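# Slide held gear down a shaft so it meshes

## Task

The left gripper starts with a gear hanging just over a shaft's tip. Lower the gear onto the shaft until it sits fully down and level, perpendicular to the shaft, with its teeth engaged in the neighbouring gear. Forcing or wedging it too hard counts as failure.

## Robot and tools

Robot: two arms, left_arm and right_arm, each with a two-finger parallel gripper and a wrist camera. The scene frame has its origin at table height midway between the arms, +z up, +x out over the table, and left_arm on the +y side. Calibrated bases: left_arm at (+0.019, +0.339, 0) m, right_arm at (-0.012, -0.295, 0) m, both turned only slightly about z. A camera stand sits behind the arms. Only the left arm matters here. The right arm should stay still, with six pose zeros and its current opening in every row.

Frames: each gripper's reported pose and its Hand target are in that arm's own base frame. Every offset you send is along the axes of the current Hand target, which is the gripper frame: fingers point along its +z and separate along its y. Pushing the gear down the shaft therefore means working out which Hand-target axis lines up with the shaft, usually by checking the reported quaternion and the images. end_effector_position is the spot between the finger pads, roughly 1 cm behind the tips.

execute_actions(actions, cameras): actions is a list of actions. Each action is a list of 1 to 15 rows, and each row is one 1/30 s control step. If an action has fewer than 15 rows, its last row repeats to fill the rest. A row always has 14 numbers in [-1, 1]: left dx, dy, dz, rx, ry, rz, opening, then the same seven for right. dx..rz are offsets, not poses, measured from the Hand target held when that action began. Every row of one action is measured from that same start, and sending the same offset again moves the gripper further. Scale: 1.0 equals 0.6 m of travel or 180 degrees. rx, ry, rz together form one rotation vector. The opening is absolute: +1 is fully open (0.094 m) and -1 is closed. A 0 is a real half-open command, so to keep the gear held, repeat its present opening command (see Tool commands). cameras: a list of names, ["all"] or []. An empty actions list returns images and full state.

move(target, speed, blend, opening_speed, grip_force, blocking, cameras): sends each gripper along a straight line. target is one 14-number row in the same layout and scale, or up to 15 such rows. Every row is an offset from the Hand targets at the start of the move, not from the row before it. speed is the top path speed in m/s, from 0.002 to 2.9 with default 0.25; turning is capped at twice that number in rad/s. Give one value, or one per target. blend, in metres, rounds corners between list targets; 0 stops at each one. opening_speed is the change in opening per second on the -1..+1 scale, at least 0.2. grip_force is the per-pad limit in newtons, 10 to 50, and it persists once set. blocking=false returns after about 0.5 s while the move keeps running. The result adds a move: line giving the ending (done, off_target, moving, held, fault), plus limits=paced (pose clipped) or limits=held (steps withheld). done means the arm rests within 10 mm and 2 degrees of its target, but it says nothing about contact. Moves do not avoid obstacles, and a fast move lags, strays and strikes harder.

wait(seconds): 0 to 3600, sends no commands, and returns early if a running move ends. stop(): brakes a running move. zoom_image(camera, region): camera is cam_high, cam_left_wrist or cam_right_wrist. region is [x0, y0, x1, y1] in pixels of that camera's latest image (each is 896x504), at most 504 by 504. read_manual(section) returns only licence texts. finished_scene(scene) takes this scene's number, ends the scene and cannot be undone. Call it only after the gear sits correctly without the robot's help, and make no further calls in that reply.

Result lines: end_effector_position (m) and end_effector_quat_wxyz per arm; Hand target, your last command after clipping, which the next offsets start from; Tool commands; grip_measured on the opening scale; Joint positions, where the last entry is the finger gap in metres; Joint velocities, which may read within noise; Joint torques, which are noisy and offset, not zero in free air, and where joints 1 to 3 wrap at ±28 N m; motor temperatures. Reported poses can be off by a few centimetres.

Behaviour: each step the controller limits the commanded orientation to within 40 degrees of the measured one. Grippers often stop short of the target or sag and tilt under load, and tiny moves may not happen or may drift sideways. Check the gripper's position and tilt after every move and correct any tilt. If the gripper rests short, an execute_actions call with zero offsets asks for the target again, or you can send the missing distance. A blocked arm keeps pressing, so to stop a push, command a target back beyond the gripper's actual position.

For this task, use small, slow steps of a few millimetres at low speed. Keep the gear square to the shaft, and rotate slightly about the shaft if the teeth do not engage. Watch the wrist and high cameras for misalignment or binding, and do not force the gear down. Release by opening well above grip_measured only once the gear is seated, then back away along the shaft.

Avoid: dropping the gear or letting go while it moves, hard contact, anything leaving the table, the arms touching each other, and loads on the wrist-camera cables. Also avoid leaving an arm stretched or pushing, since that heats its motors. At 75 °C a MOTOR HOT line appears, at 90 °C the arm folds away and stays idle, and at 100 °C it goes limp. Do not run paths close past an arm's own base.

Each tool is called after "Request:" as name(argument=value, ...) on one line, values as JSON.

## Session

Request:
execute_actions(actions=[])

Request:
zoom_image(camera="cam_high", region=[300, 130, 480, 270])

Scene clock: 0.00 s.
left_arm: end_effector_position=(+0.2497, -0.2164, +0.1302) grip_measured=-0.604 end_effector_quat_wxyz=(+0.033, +0.905, +0.423, +0.003) | right_arm: end_effector_position=(+0.3810, +0.0000, +0.4021) grip_measured=+1.000 end_effector_quat_wxyz=(+0.707, +0.000, +0.707, +0.000)
Joint positions: left_arm=[-0.702 1.734 1.508 -1.283 0.023 1.564 0.019] | right_arm=[0 1.047 1.047 0 0 0 0.094]
Joint velocities: within noise
Joint torques (N m): no reading
Motor temperatures (°C): left_arm=[28 32 33 26 28 23 28] | right_arm=[29 32 32 31 26 25 25]
Heat: left arm: 33 °C; right arm: 32 °C.
Hand target: left_arm +0.2517, -0.2180, +0.1367; +0.043, +0.905, +0.423, +0.007 | right_arm +0.3780, +0.0000, +0.4159; +0.720, +0.000, +0.694, +0.000
Tool commands: left_gripper/opening=-1.0 right_gripper/opening=+1.0

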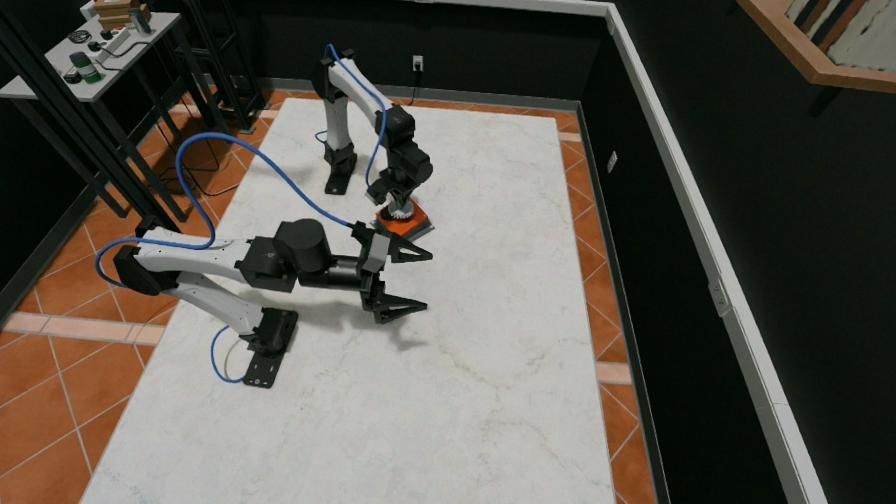

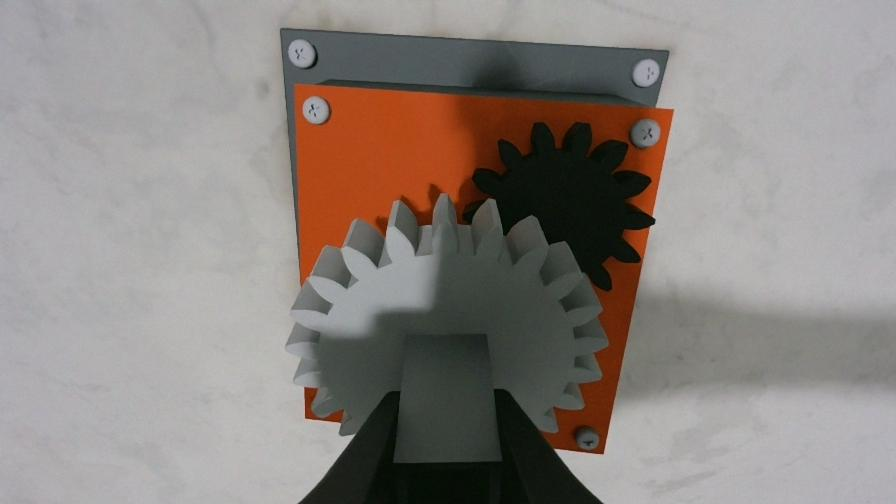

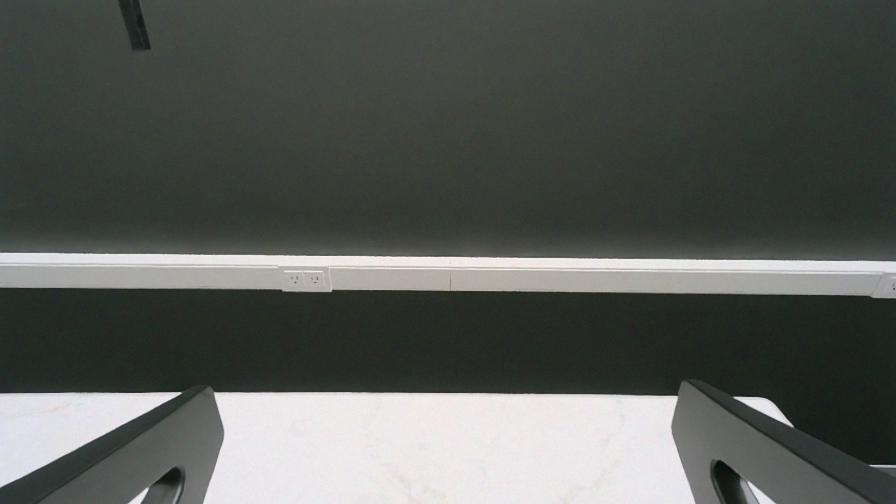

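Scaled by 2.800 from the camera's image (finer frame: 1280x720).

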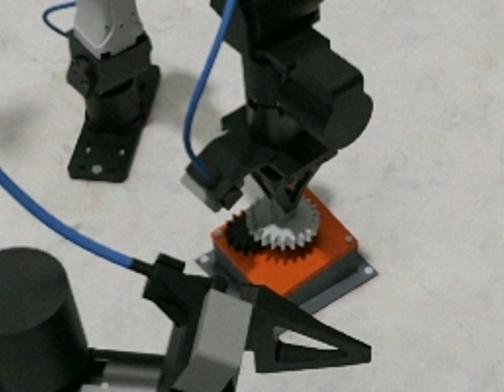

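Request:
move(target=[0,0,-0.03,0.0206,-0.009,0,-1,0.513,0.518,-0.169,-0.418,0.418,0.362,-1], speed=0.3, cameras=["cam_left_wrist","cam_right_wrist"])

Request:
zoom_image(camera="cam_right_wrist", region=[390, 100, 630, 400])

Scene clock: 7.27 s.
left_arm: end_effector_position=(+0.2470, -0.2150, +0.1500) grip_measured=-0.604 end_effector_quat_wxyz=(+0.016, +0.904, +0.426, -0.016) | right_arm: end_effector_position=(+0.2888, +0.3087, +0.1007) grip_measured=-0.995 end_effector_quat_wxyz=(-0.050, -0.051, +0.713, +0.698)
Joint positions: left_arm=[-0.694 1.771 1.633 -1.417 0.042 1.567 0.019] | right_arm=[0.41 2.126 0.762 1.283 -1.302 1.492 0]
Joint torques (N m): left_arm=[0.69 -6.23 8.09 0.13 0.15 0.11] | right_arm=[0.76 -9.48 4.46 2.31 -0.04 -0.18]
Heat: left arm: 35 °C; right arm: 33 °C.
Hand target: left_arm +0.2508, -0.2167, +0.1546; +0.020, +0.906, +0.422, -0.019 | right_arm +0.2880, +0.3108, +0.1047; -0.037, -0.063, +0.706, +0.704
Off the commanded pose: left_arm 0.006 m, 1 deg | right_arm 0.005 m, 2 deg.
move: done

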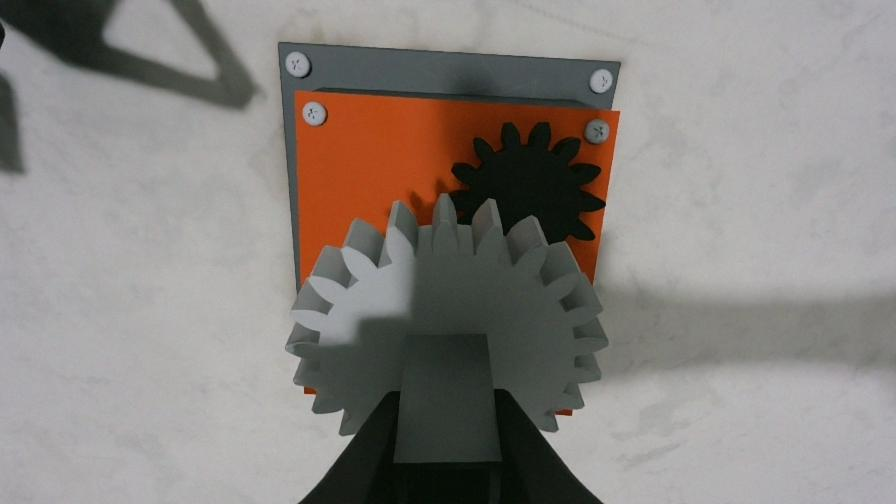

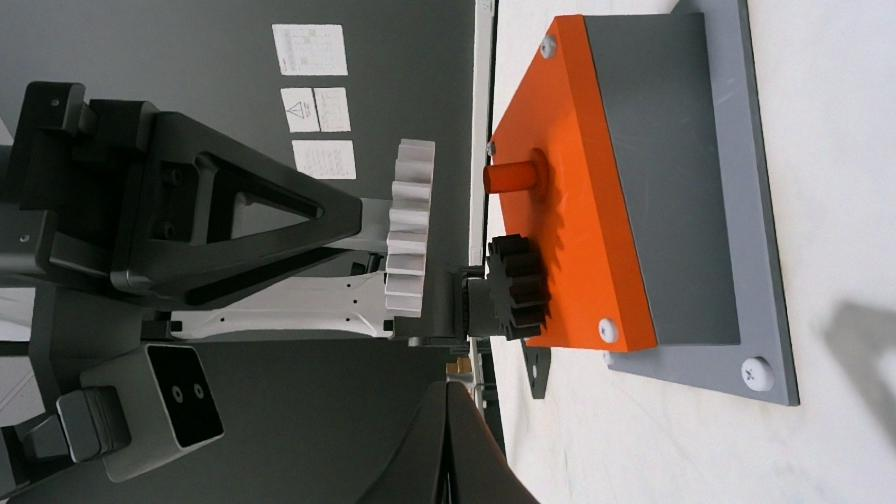

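Scaled by 1.680 from the camera's image (finer frame: 1280x720).

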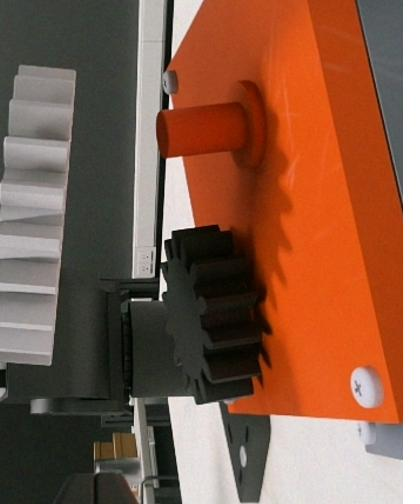

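Request:
move(target=[0,0,0,0,0,0,-1,0.154,0,0.0435,0,-0.25,0,-1], speed=0.3, cameras=["cam_right_wrist"])

Request:
zoom_image(camera="cam_right_wrist", region=[210, 80, 510, 380])

Scene clock: 11.73 s.
left_arm: end_effector_position=(+0.2470, -0.2150, +0.1500) grip_measured=-0.604 end_effector_quat_wxyz=(+0.016, +0.904, +0.426, -0.016) | right_arm: end_effector_position=(+0.1892, +0.3191, +0.0732) grip_measured=-0.995 end_effector_quat_wxyz=(+0.214, +0.220, +0.736, +0.603)
Joint positions: left_arm=[-0.694 1.771 1.633 -1.417 0.042 1.567 0.019] | right_arm=[1.118 1.846 0.182 1.481 0.176 1.553 0]
Joint torques (N m): left_arm=[0.69 -6.23 8.09 0.12 0.15 0.11] | right_arm=[0.75 -7.25 3.97 3.21 0.21 -0.19]
Heat: left arm: 36 °C; right arm: 34 °C.
Hand target: left_arm +0.2508, -0.2167, +0.1546; +0.020, +0.906, +0.422, -0.019 | right_arm +0.1928, +0.3235, +0.1010; +0.236, +0.211, +0.667, +0.675
Off the commanded pose: left_arm 0.006 m, 1 deg | right_arm 0.028 m, 12 deg.
joint sent to its limit (right arm) — joint 4 (wrist pitch), upper limit. The joint targets are off in orientation, not in position.
move: off_target (right_arm)

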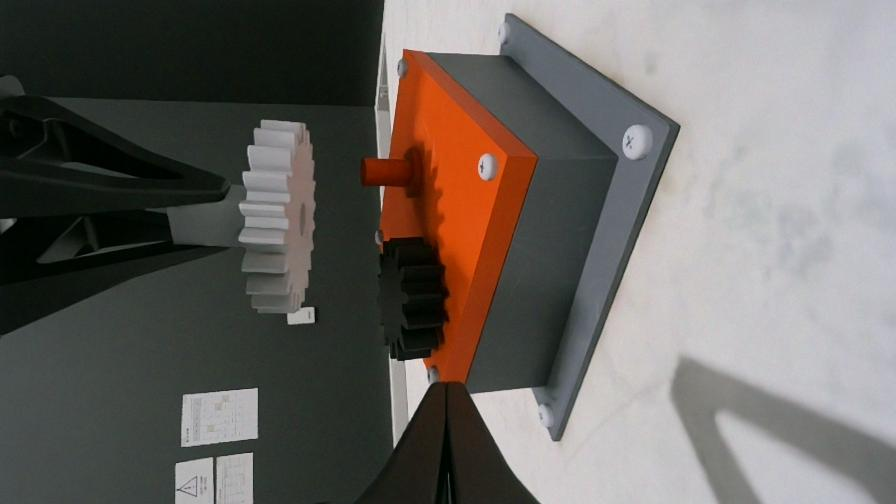

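Scaled by 1.680 from the camera's image (finer frame: 1280x720).

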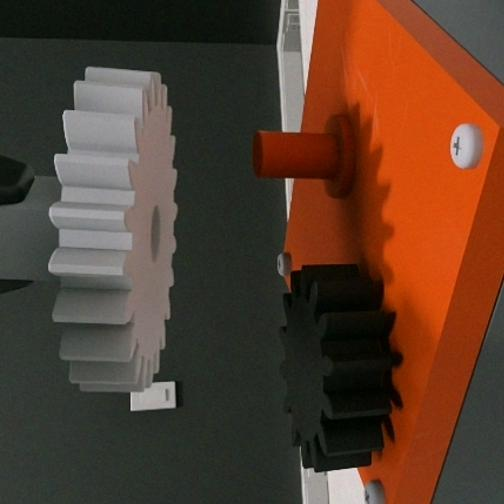

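Request:
move(target=[0.0152,0.0213,0.008,0.0188,0.0525,0,-1,0,0,0,0,0,0,-1], speed=0.1, cameras=["cam_left_wrist","cam_right_wrist"])

Request:
zoom_image(camera="cam_right_wrist", region=[210, 80, 510, 380])

Scene clock: 17.77 s.
left_arm: end_effector_position=(+0.2645, -0.2150, +0.1454) grip_measured=-0.604 end_effector_quat_wxyz=(-0.042, +0.906, +0.419, +0.038) | right_arm: end_effector_position=(+0.1893, +0.3191, +0.0732) grip_measured=-0.995 end_effector_quat_wxyz=(+0.215, +0.220, +0.736, +0.603)
Joint positions: left_arm=[-0.735 1.883 1.752 -1.486 -0.103 1.537 0.019] | right_arm=[1.118 1.846 0.182 1.481 0.177 1.553 0]
Joint torques (N m): left_arm=[-0.72 -7.02 7.94 -0.03 -0.09 -0.21] | right_arm=[0.72 -7.27 4 3.21 0.21 -0.19]
Motor temperatures (°C): left_arm=[28 35 37 26 28 23 29] | right_arm=[29 34 33 36 26 25 25]
Heat: left arm: 37 °C; right arm: 36 °C.
Hand target: left_arm +0.2662, -0.2181, +0.1495; -0.042, +0.905, +0.422, +0.043 | right_arm +0.1928, +0.3235, +0.1010; +0.236, +0.211, +0.667, +0.675
Off the commanded pose: left_arm 0.006 m, 1 deg | right_arm 0.028 m, 12 deg.
joint sent to its limit (right arm) — joint 4 (wrist pitch), upper limit. The joint targets are off in orientation, not in position.
move: done

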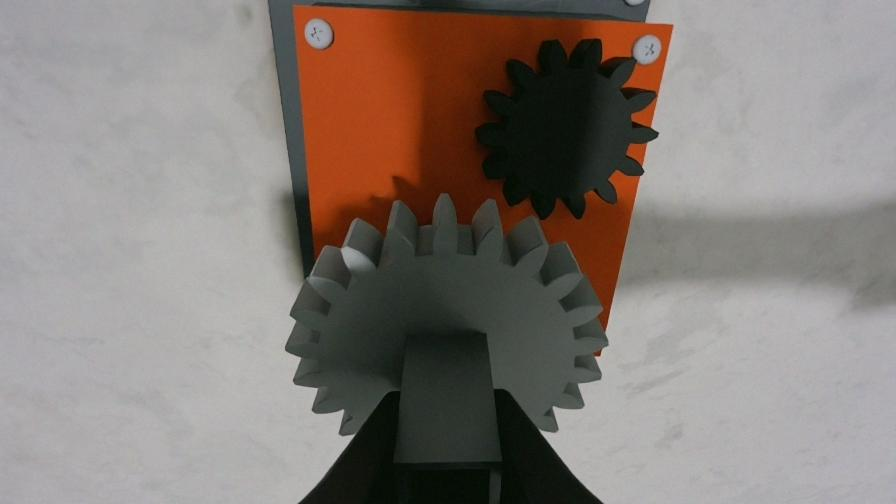

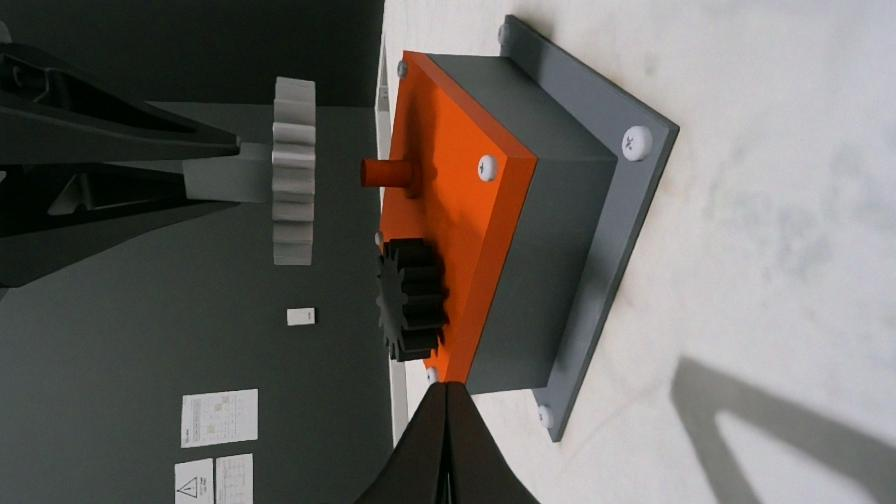

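Scaled by 1.680 from the camera's image (finer frame: 1280x720).

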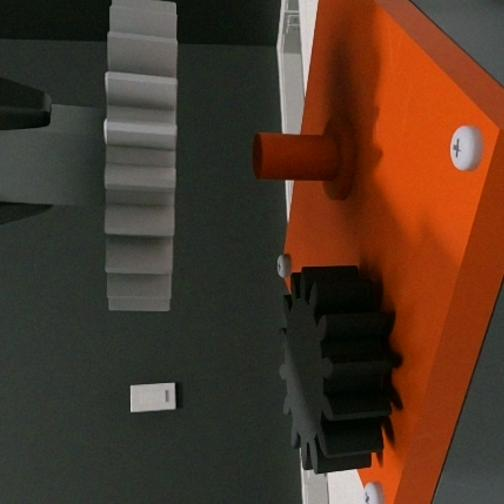

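Request:
move(target=[0,0,0,0.0095,0.019,0,-1,-0.1397,0,0.0781,0,0.25,0,-1], speed=0.3, cameras=["cam_left_wrist","cam_right_wrist"])

Request:
zoom_image(camera="cam_right_wrist", region=[360, 70, 630, 370])

Scene clock: 22.27 s.
left_arm: end_effector_position=(+0.2647, -0.2151, +0.1459) grip_measured=-0.604 end_effector_quat_wxyz=(-0.067, +0.904, +0.418, +0.059) | right_arm: end_effector_position=(+0.2837, +0.3094, +0.0988) grip_measured=-0.995 end_effector_quat_wxyz=(-0.047, -0.050, +0.711, +0.700)
Joint positions: left_arm=[-0.763 1.917 1.792 -1.528 -0.159 1.504 0.019] | right_arm=[0.419 2.133 0.739 1.335 -1.288 1.511 0]
Joint torques (N m): left_arm=[-0.72 -7.16 7.86 -0.13 -0.12 -0.22] | right_arm=[0.08 -9.44 6.6 1.96 -0.15 -0.26]
Heat: left arm: 38 °C; right arm: 37 °C.
Hand target: left_arm +0.2663, -0.2182, +0.1495; -0.068, +0.902, +0.421, +0.064 | right_arm +0.2880, +0.3108, +0.1045; -0.037, -0.063, +0.706, +0.704
Off the commanded pose: left_arm 0.005 m, 1 deg | right_arm 0.007 m, 2 deg.
move: done

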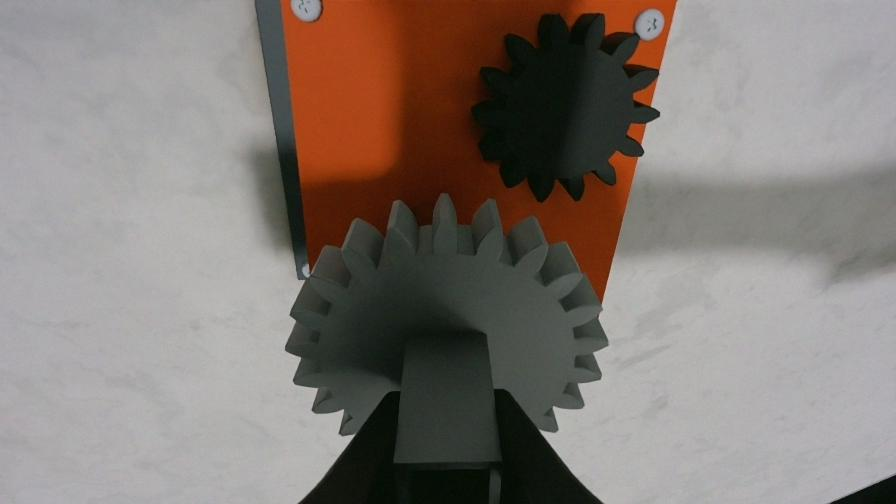

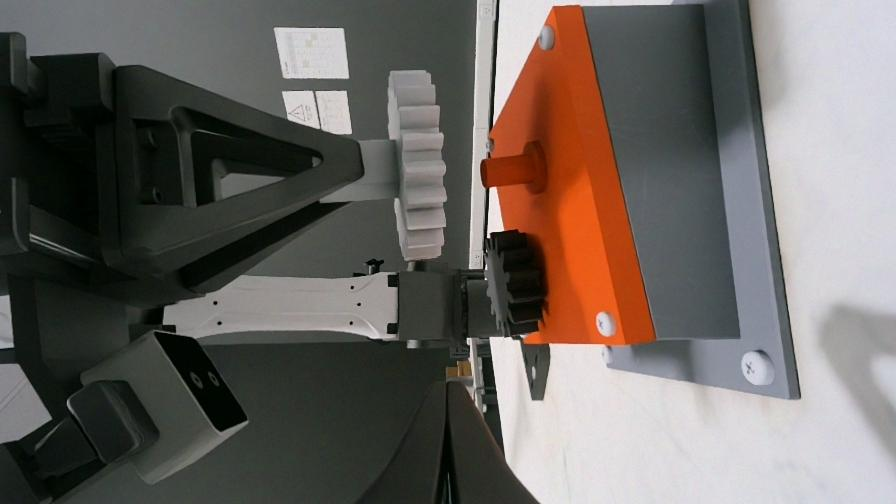

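Scaled by 1.680 from the camera's image (finer frame: 1280x720).

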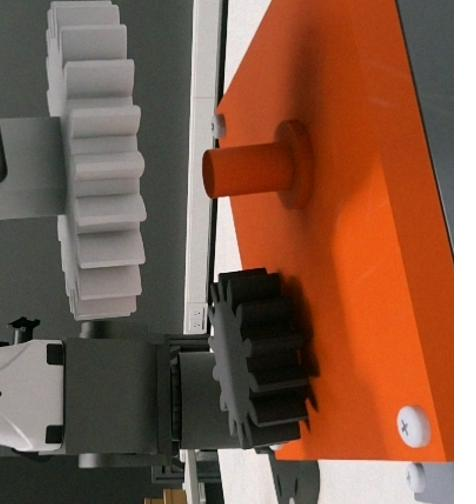

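Request:
move(target=[-0.0132,0.0045,0.0178,0.004,0.009,0,-1,0,0,0,0,0,0,-1], speed=0.1, cameras=["cam_right_wrist"])

Request:
zoom_image(camera="cam_right_wrist", region=[360, 70, 630, 370])

Request:
move(target=[0,0,0,0,0,0,-1,0.154,0,0.0435,0,-0.25,0,-1], speed=0.3, cameras=["cam_left_wrist","cam_right_wrist"])

Request:
zoom_image(camera="cam_right_wrist", region=[210, 80, 510, 380])

Scene clock: 26.07 s.
left_arm: end_effector_position=(+0.2608, -0.2215, +0.1384) grip_measured=-0.604 end_effector_quat_wxyz=(-0.081, +0.903, +0.416, +0.068) | right_arm: end_effector_position=(+0.2836, +0.3094, +0.0988) grip_measured=-0.995 end_effector_quat_wxyz=(-0.048, -0.050, +0.711, +0.700)
Joint positions: left_arm=[-0.797 1.943 1.792 -1.528 -0.182 1.473 0.019] | right_arm=[0.419 2.133 0.739 1.335 -1.289 1.511 0]
Joint torques (N m): left_arm=[-0.34 -7.58 5.93 0.08 -0.15 -0.22] | right_arm=[0.08 -9.43 6.61 1.96 -0.16 -0.25]
Heat: left arm: 38 °C; right arm: 37 °C.
Hand target: left_arm +0.2639, -0.2239, +0.1374; -0.080, +0.901, +0.420, +0.074 | right_arm +0.2879, +0.3108, +0.1046; -0.037, -0.063, +0.706, +0.704
Off the commanded pose: left_arm 0.004 m, 1 deg | right_arm 0.007 m, 2 deg.
move: done

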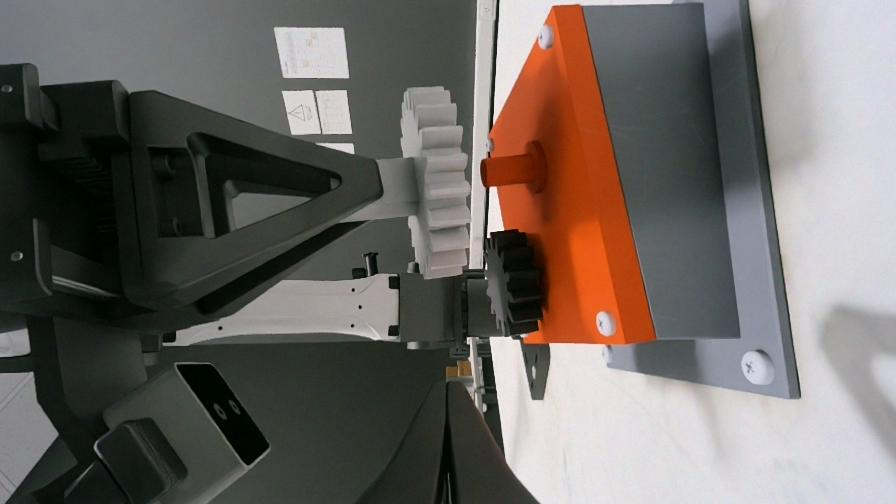

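Scaled by 1.680 from the camera's image (finer frame: 1280x720).

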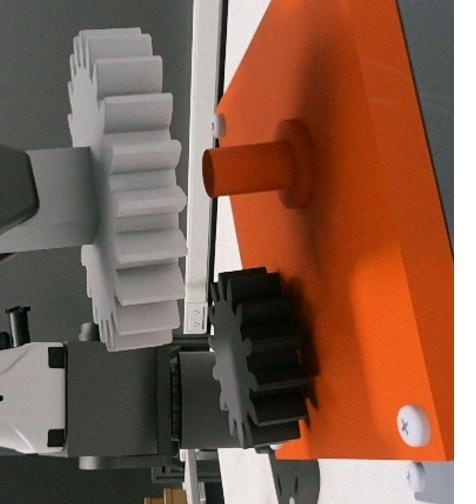

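Scene clock: 28.50 s.
left_arm: end_effector_position=(+0.2609, -0.2214, +0.1384) grip_measured=-0.604 end_effector_quat_wxyz=(-0.081, +0.903, +0.416, +0.068) | right_arm: end_effector_position=(+0.1890, +0.3192, +0.0732) grip_measured=-0.995 end_effector_quat_wxyz=(+0.214, +0.219, +0.736, +0.604)
Joint positions: left_arm=[-0.797 1.943 1.792 -1.528 -0.183 1.472 0.019] | right_arm=[1.117 1.846 0.181 1.481 0.174 1.552 0]
Joint torques (N m): left_arm=[-0.35 -7.57 5.98 0.08 -0.14 -0.22] | right_arm=[0.73 -7.23 4.03 3.21 0.22 -0.18]
Heat: left arm: 39 °C; right arm: 37 °C.
Hand target: left_arm +0.2639, -0.2239, +0.1374; -0.080, +0.901, +0.420, +0.074 | right_arm +0.1928, +0.3235, +0.1010; +0.236, +0.211, +0.667, +0.675
Off the commanded pose: left_arm 0.004 m, 1 deg | right_arm 0.028 m, 12 deg.
joint sent to its limit (right arm) — joint 4 (wrist pitch), upper limit. The joint targets are off in orientation, not in position.
move: off_target (right_arm)

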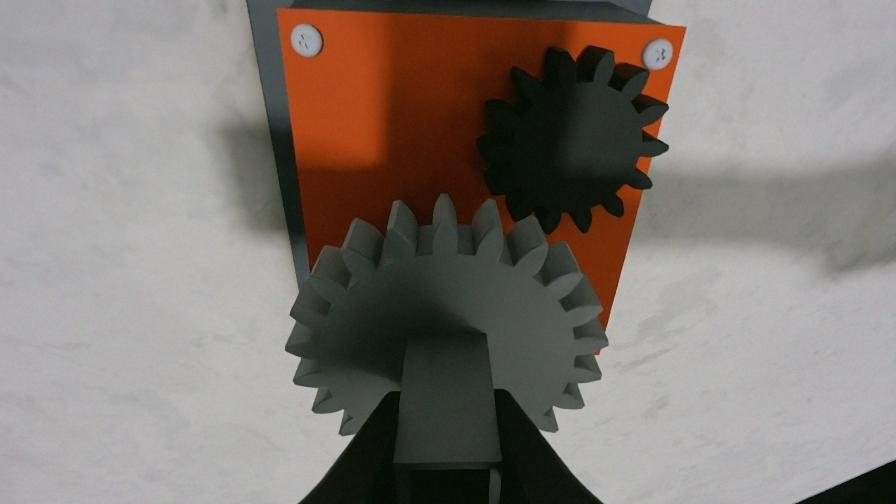

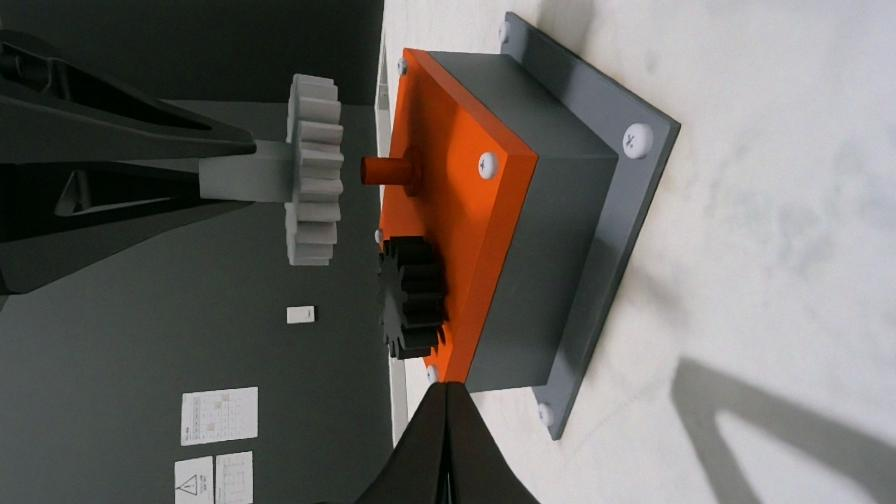

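Scaled by 1.680 from the camera's image (finer frame: 1280x720).

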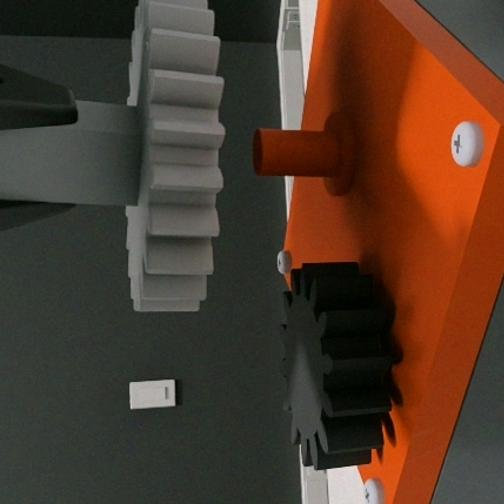

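Request:
move(target=[0.0082,-0.0048,0.013,0.007,0.0064,0,-1,0,0,0,0,0,0,-1], speed=0.06, cameras=["cam_left_wrist","cam_right_wrist"])

Request:
zoom_image(camera="cam_right_wrist", region=[270, 60, 470, 280])

Request:
move(target=[0,0,0,0,0,0,-1,-0.1397,0,0.0781,0,0.25,0,-1], speed=0.3, cameras=["cam_right_wrist"])

Request:
zoom_image(camera="cam_right_wrist", region=[380, 70, 580, 290])

Scene clock: 33.57 s.
left_arm: end_effector_position=(+0.2631, -0.2194, +0.1390) grip_measured=-0.604 end_effector_quat_wxyz=(-0.084, +0.903, +0.415, +0.077) | right_arm: end_effector_position=(+0.1890, +0.3192, +0.0733) grip_measured=-0.995 end_effector_quat_wxyz=(+0.214, +0.219, +0.736, +0.603)
Joint positions: left_arm=[-0.797 1.943 1.792 -1.528 -0.201 1.472 0.019] | right_arm=[1.118 1.846 0.181 1.481 0.175 1.552 0]
Joint torques (N m): left_arm=[0.39 -7.2 3.97 0.14 -0.14 -0.17] | right_arm=[0.73 -7.21 4.03 3.21 0.23 -0.18]
Heat: left arm: 39 °C; right arm: 38 °C.
Hand target: left_arm +0.2653, -0.2169, +0.1310; -0.094, +0.899, +0.420, +0.078 | right_arm +0.1928, +0.3235, +0.1010; +0.236, +0.211, +0.667, +0.675
Off the commanded pose: left_arm 0.009 m, 1 deg | right_arm 0.028 m, 12 deg.
joint sent to its limit (right arm) — joint 4 (wrist pitch), upper limit. The joint targets are off in orientation, not in position.
move: done

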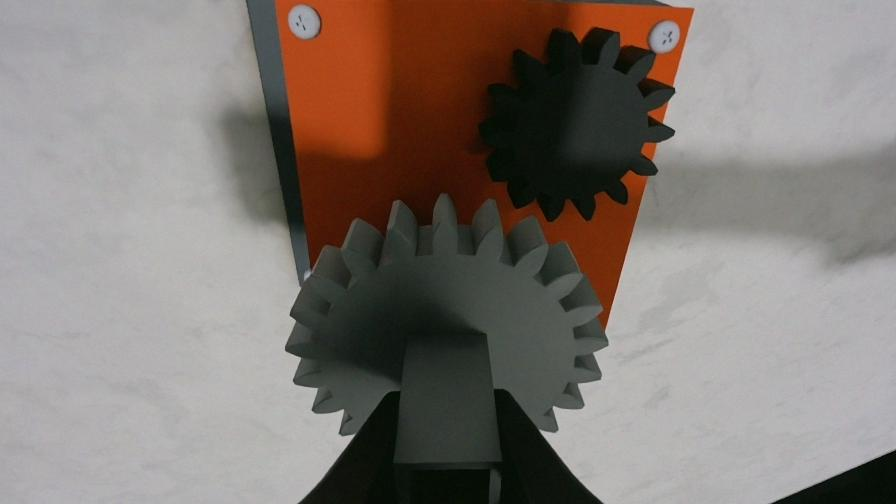

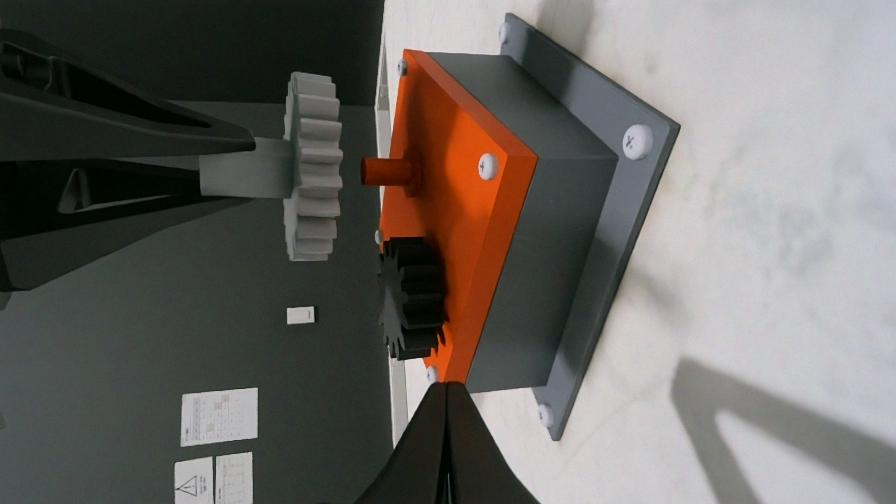

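Scaled by 2.291 from the camera's image (finer frame: 1280x720).

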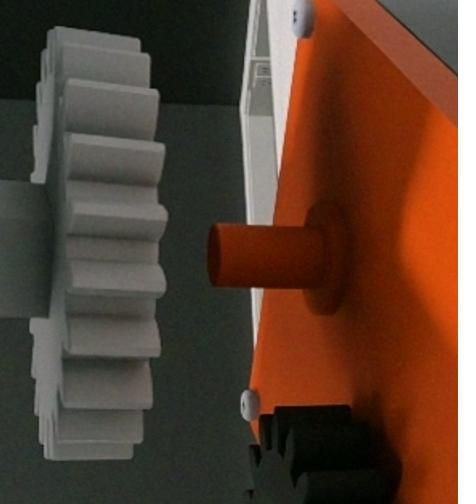

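Scene clock: 35.80 s.
left_arm: end_effector_position=(+0.2632, -0.2193, +0.1390) grip_measured=-0.604 end_effector_quat_wxyz=(-0.084, +0.903, +0.415, +0.077) | right_arm: end_effector_position=(+0.2839, +0.3094, +0.0995) grip_measured=-0.995 end_effector_quat_wxyz=(-0.045, -0.051, +0.711, +0.700)
Joint positions: left_arm=[-0.797 1.943 1.792 -1.528 -0.202 1.472 0.019] | right_arm=[0.419 2.133 0.739 1.34 -1.287 1.511 0]
Joint torques (N m): left_arm=[0.39 -7.19 3.97 0.14 -0.15 -0.17] | right_arm=[0.06 -9.43 6.61 1.91 -0.18 -0.25]
Heat: left arm: 39 °C; right arm: 38 °C.
Hand target: left_arm +0.2653, -0.2168, +0.1310; -0.094, +0.899, +0.420, +0.078 | right_arm +0.2880, +0.3108, +0.1047; -0.037, -0.064, +0.706, +0.704
Off the commanded pose: left_arm 0.009 m, 1 deg | right_arm 0.007 m, 2 deg.
move: done

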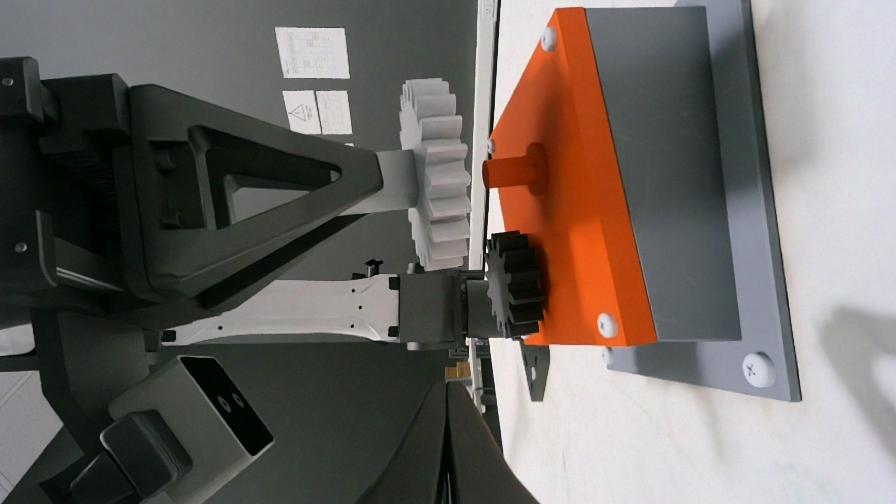

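Scaled by 2.291 from the camera's image (finer frame: 1280x720).

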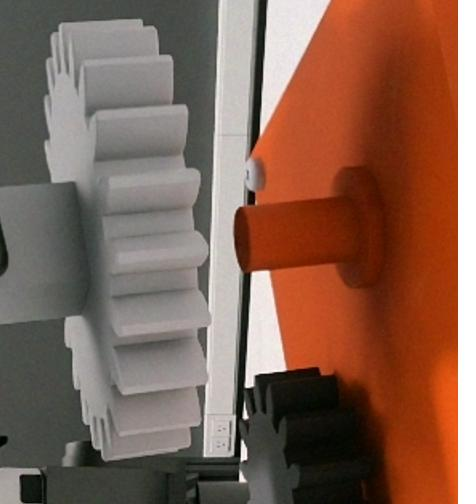

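Request:
move(target=[-0.001,-0.003,0.008,0,0,0,-1,0,0,0,0,0,0,-1], speed=0.05, cameras=["cam_right_wrist"])

Request:
zoom_image(camera="cam_right_wrist", region=[380, 70, 580, 290])

Scene clock: 39.40 s.
left_arm: end_effector_position=(+0.2606, -0.2166, +0.1303) grip_measured=-0.604 end_effector_quat_wxyz=(-0.092, +0.903, +0.414, +0.074) | right_arm: end_effector_position=(+0.2837, +0.3094, +0.0994) grip_measured=-0.995 end_effector_quat_wxyz=(-0.046, -0.051, +0.711, +0.700)
Joint positions: left_arm=[-0.797 1.943 1.756 -1.51 -0.202 1.472 0.019] | right_arm=[0.419 2.133 0.739 1.34 -1.288 1.511 0]
Joint torques (N m): left_arm=[0.44 -7.99 4.29 0.14 -0.15 -0.17] | right_arm=[0.08 -9.4 6.6 1.91 -0.17 -0.25]
Heat: left arm: 39 °C; right arm: 38 °C.
Hand target: left_arm +0.2638, -0.2150, +0.1264; -0.094, +0.899, +0.420, +0.078 | right_arm +0.2879, +0.3108, +0.1047; -0.037, -0.064, +0.706, +0.704
Off the commanded pose: left_arm 0.005 m, 1 deg | right_arm 0.007 m, 2 deg.
move: done

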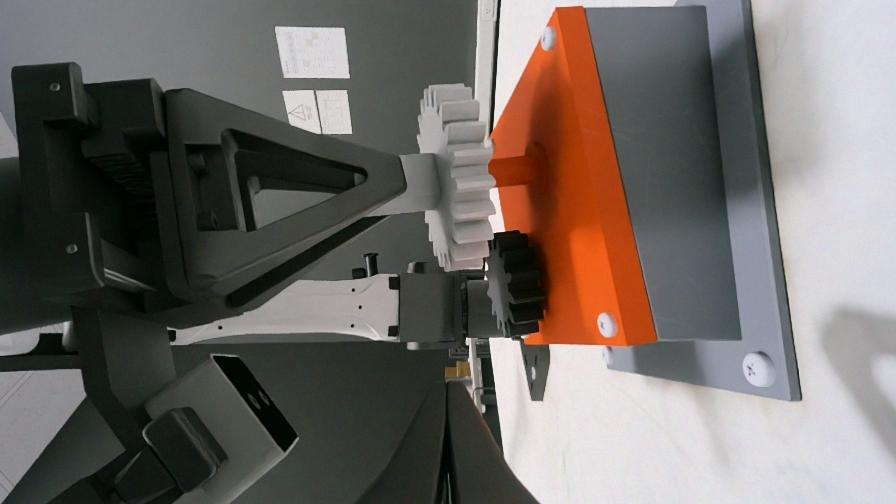

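Scaled by 2.291 from the camera's image (finer frame: 1280x720).

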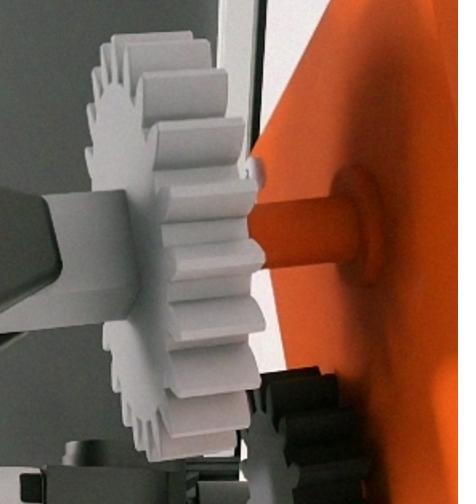

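Request:
move(target=[0,0.005,0.004,0,0,0,-1,0.154,0,0.0435,0,-0.25,0,-1], speed=0.3, cameras=["cam_left_wrist","cam_right_wrist"])

Request:
zoom_image(camera="cam_right_wrist", region=[270, 60, 470, 280])

Request:
zoom_image(camera="cam_left_wrist", region=[440, 100, 640, 300])

Scene clock: 43.00 s.
left_arm: end_effector_position=(+0.2619, -0.2179, +0.1301) grip_measured=-0.604 end_effector_quat_wxyz=(-0.089, +0.903, +0.414, +0.075) | right_arm: end_effector_position=(+0.1890, +0.3192, +0.0732) grip_measured=-0.995 end_effector_quat_wxyz=(+0.214, +0.219, +0.736, +0.603)
Joint positions: left_arm=[-0.797 1.943 1.756 -1.502 -0.202 1.472 0.019] | right_arm=[1.117 1.846 0.181 1.48 0.174 1.551 0]
Joint torques (N m): left_arm=[0.64 -7.19 4.59 0.16 -0.15 -0.15] | right_arm=[0.75 -7.24 4.01 3.21 0.22 -0.18]
Heat: left arm: 38 °C; right arm: 38 °C.
Hand target: left_arm +0.2663, -0.2164, +0.1238; -0.094, +0.899, +0.420, +0.078 | right_arm +0.1928, +0.3235, +0.1010; +0.236, +0.211, +0.667, +0.675
Off the commanded pose: left_arm 0.008 m, 1 deg | right_arm 0.029 m, 12 deg.
joint sent to its limit (right arm) — joint 4 (wrist pitch), upper limit. The joint targets are off in orientation, not in position.
move: off_target (right_arm)

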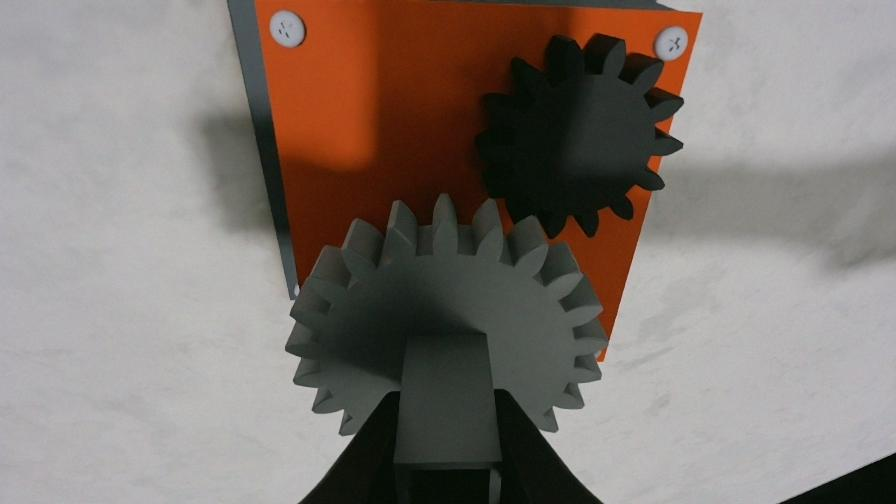

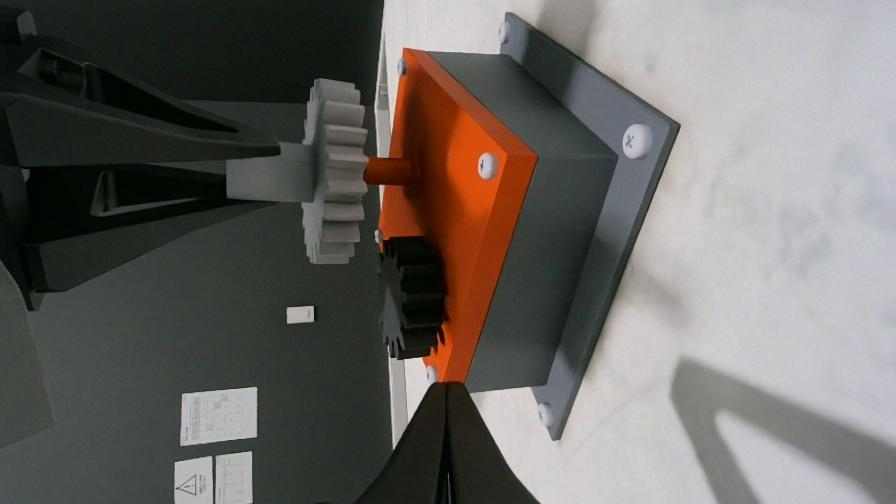

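Scaled by 2.291 from the camera's image (finer frame: 1280x720).

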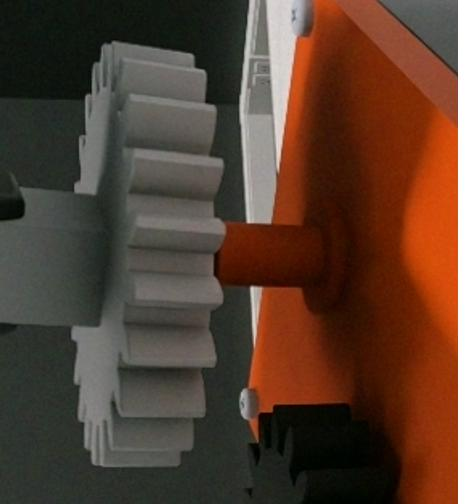

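Scaled by 2.520 from the camera's image (finer frame: 1280x720).

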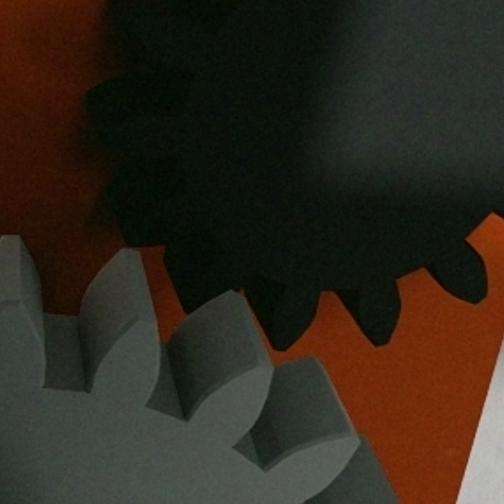

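Request:
move(target=[-0.0008,0.0003,0.015,0,0,0,-1,0,0,0,0,0,0,-1], speed=0.04, cameras=["cam_left_wrist","cam_right_wrist"])

Request:
zoom_image(camera="cam_right_wrist", region=[270, 60, 470, 280])

Request:
zoom_image(camera="cam_left_wrist", region=[440, 100, 640, 300])

Scene clock: 45.03 s.
left_arm: end_effector_position=(+0.2625, -0.2173, +0.1231) grip_measured=-0.604 end_effector_quat_wxyz=(-0.090, +0.902, +0.415, +0.075) | right_arm: end_effector_position=(+0.1892, +0.3191, +0.0732) grip_measured=-0.995 end_effector_quat_wxyz=(+0.215, +0.219, +0.736, +0.603)
Joint positions: left_arm=[-0.794 1.943 1.728 -1.475 -0.202 1.472 0.019] | right_arm=[1.117 1.846 0.181 1.48 0.175 1.551 0]
Joint torques (N m): left_arm=[0.77 -7.51 3.56 0.29 -0.16 -0.1] | right_arm=[0.73 -7.23 4.01 3.21 0.23 -0.18]
Heat: left arm: 38 °C; right arm: 38 °C.
Hand target: left_arm +0.2667, -0.2147, +0.1150; -0.094, +0.899, +0.420, +0.078 | right_arm +0.1929, +0.3234, +0.1010; +0.236, +0.211, +0.667, +0.675
Off the commanded pose: left_arm 0.010 m, 1 deg | right_arm 0.028 m, 12 deg.
joint sent to its limit (right arm) — joint 4 (wrist pitch), upper limit. The joint targets are off in orientation, not in position.
move: done

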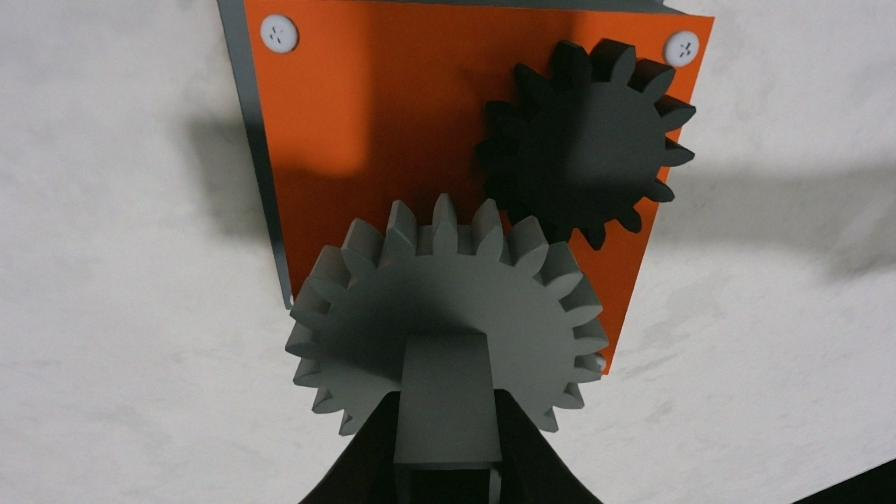

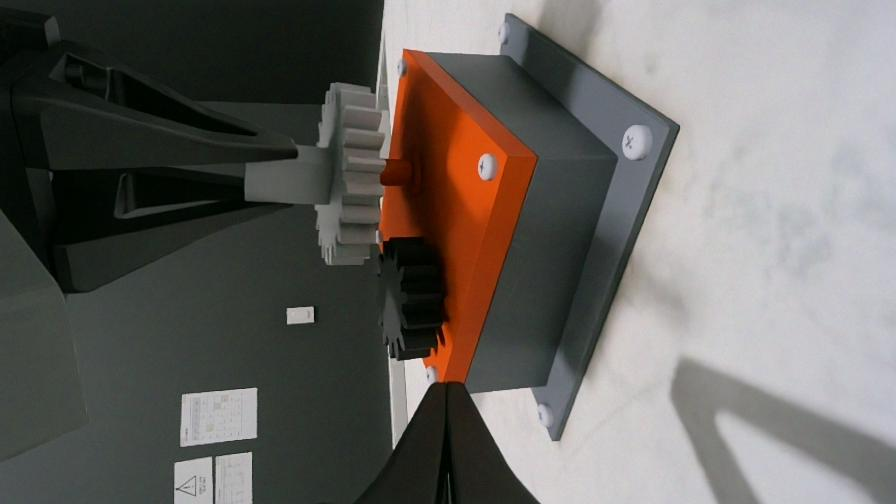

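Scaled by 2.291 from the camera's image (finer frame: 1280x720).

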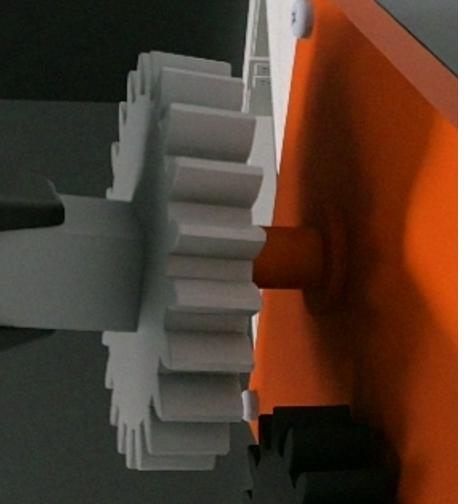

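Scaled by 2.520 from the camera's image (finer frame: 1280x720).

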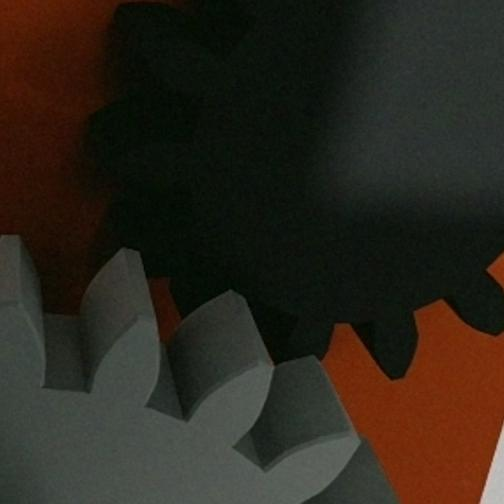

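Request:
zoom_image(camera="cam_left_wrist", region=[490, 190, 590, 270])

Scaled by 5.040 from the camera's image (finer frame: 1280x720).

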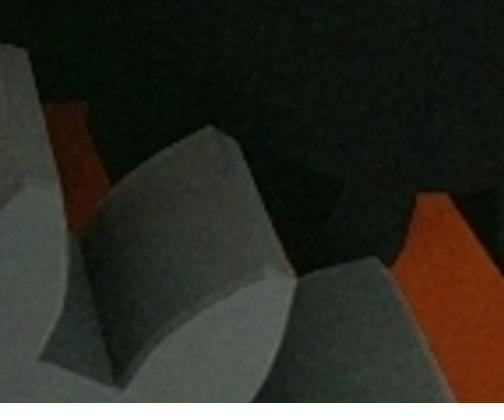

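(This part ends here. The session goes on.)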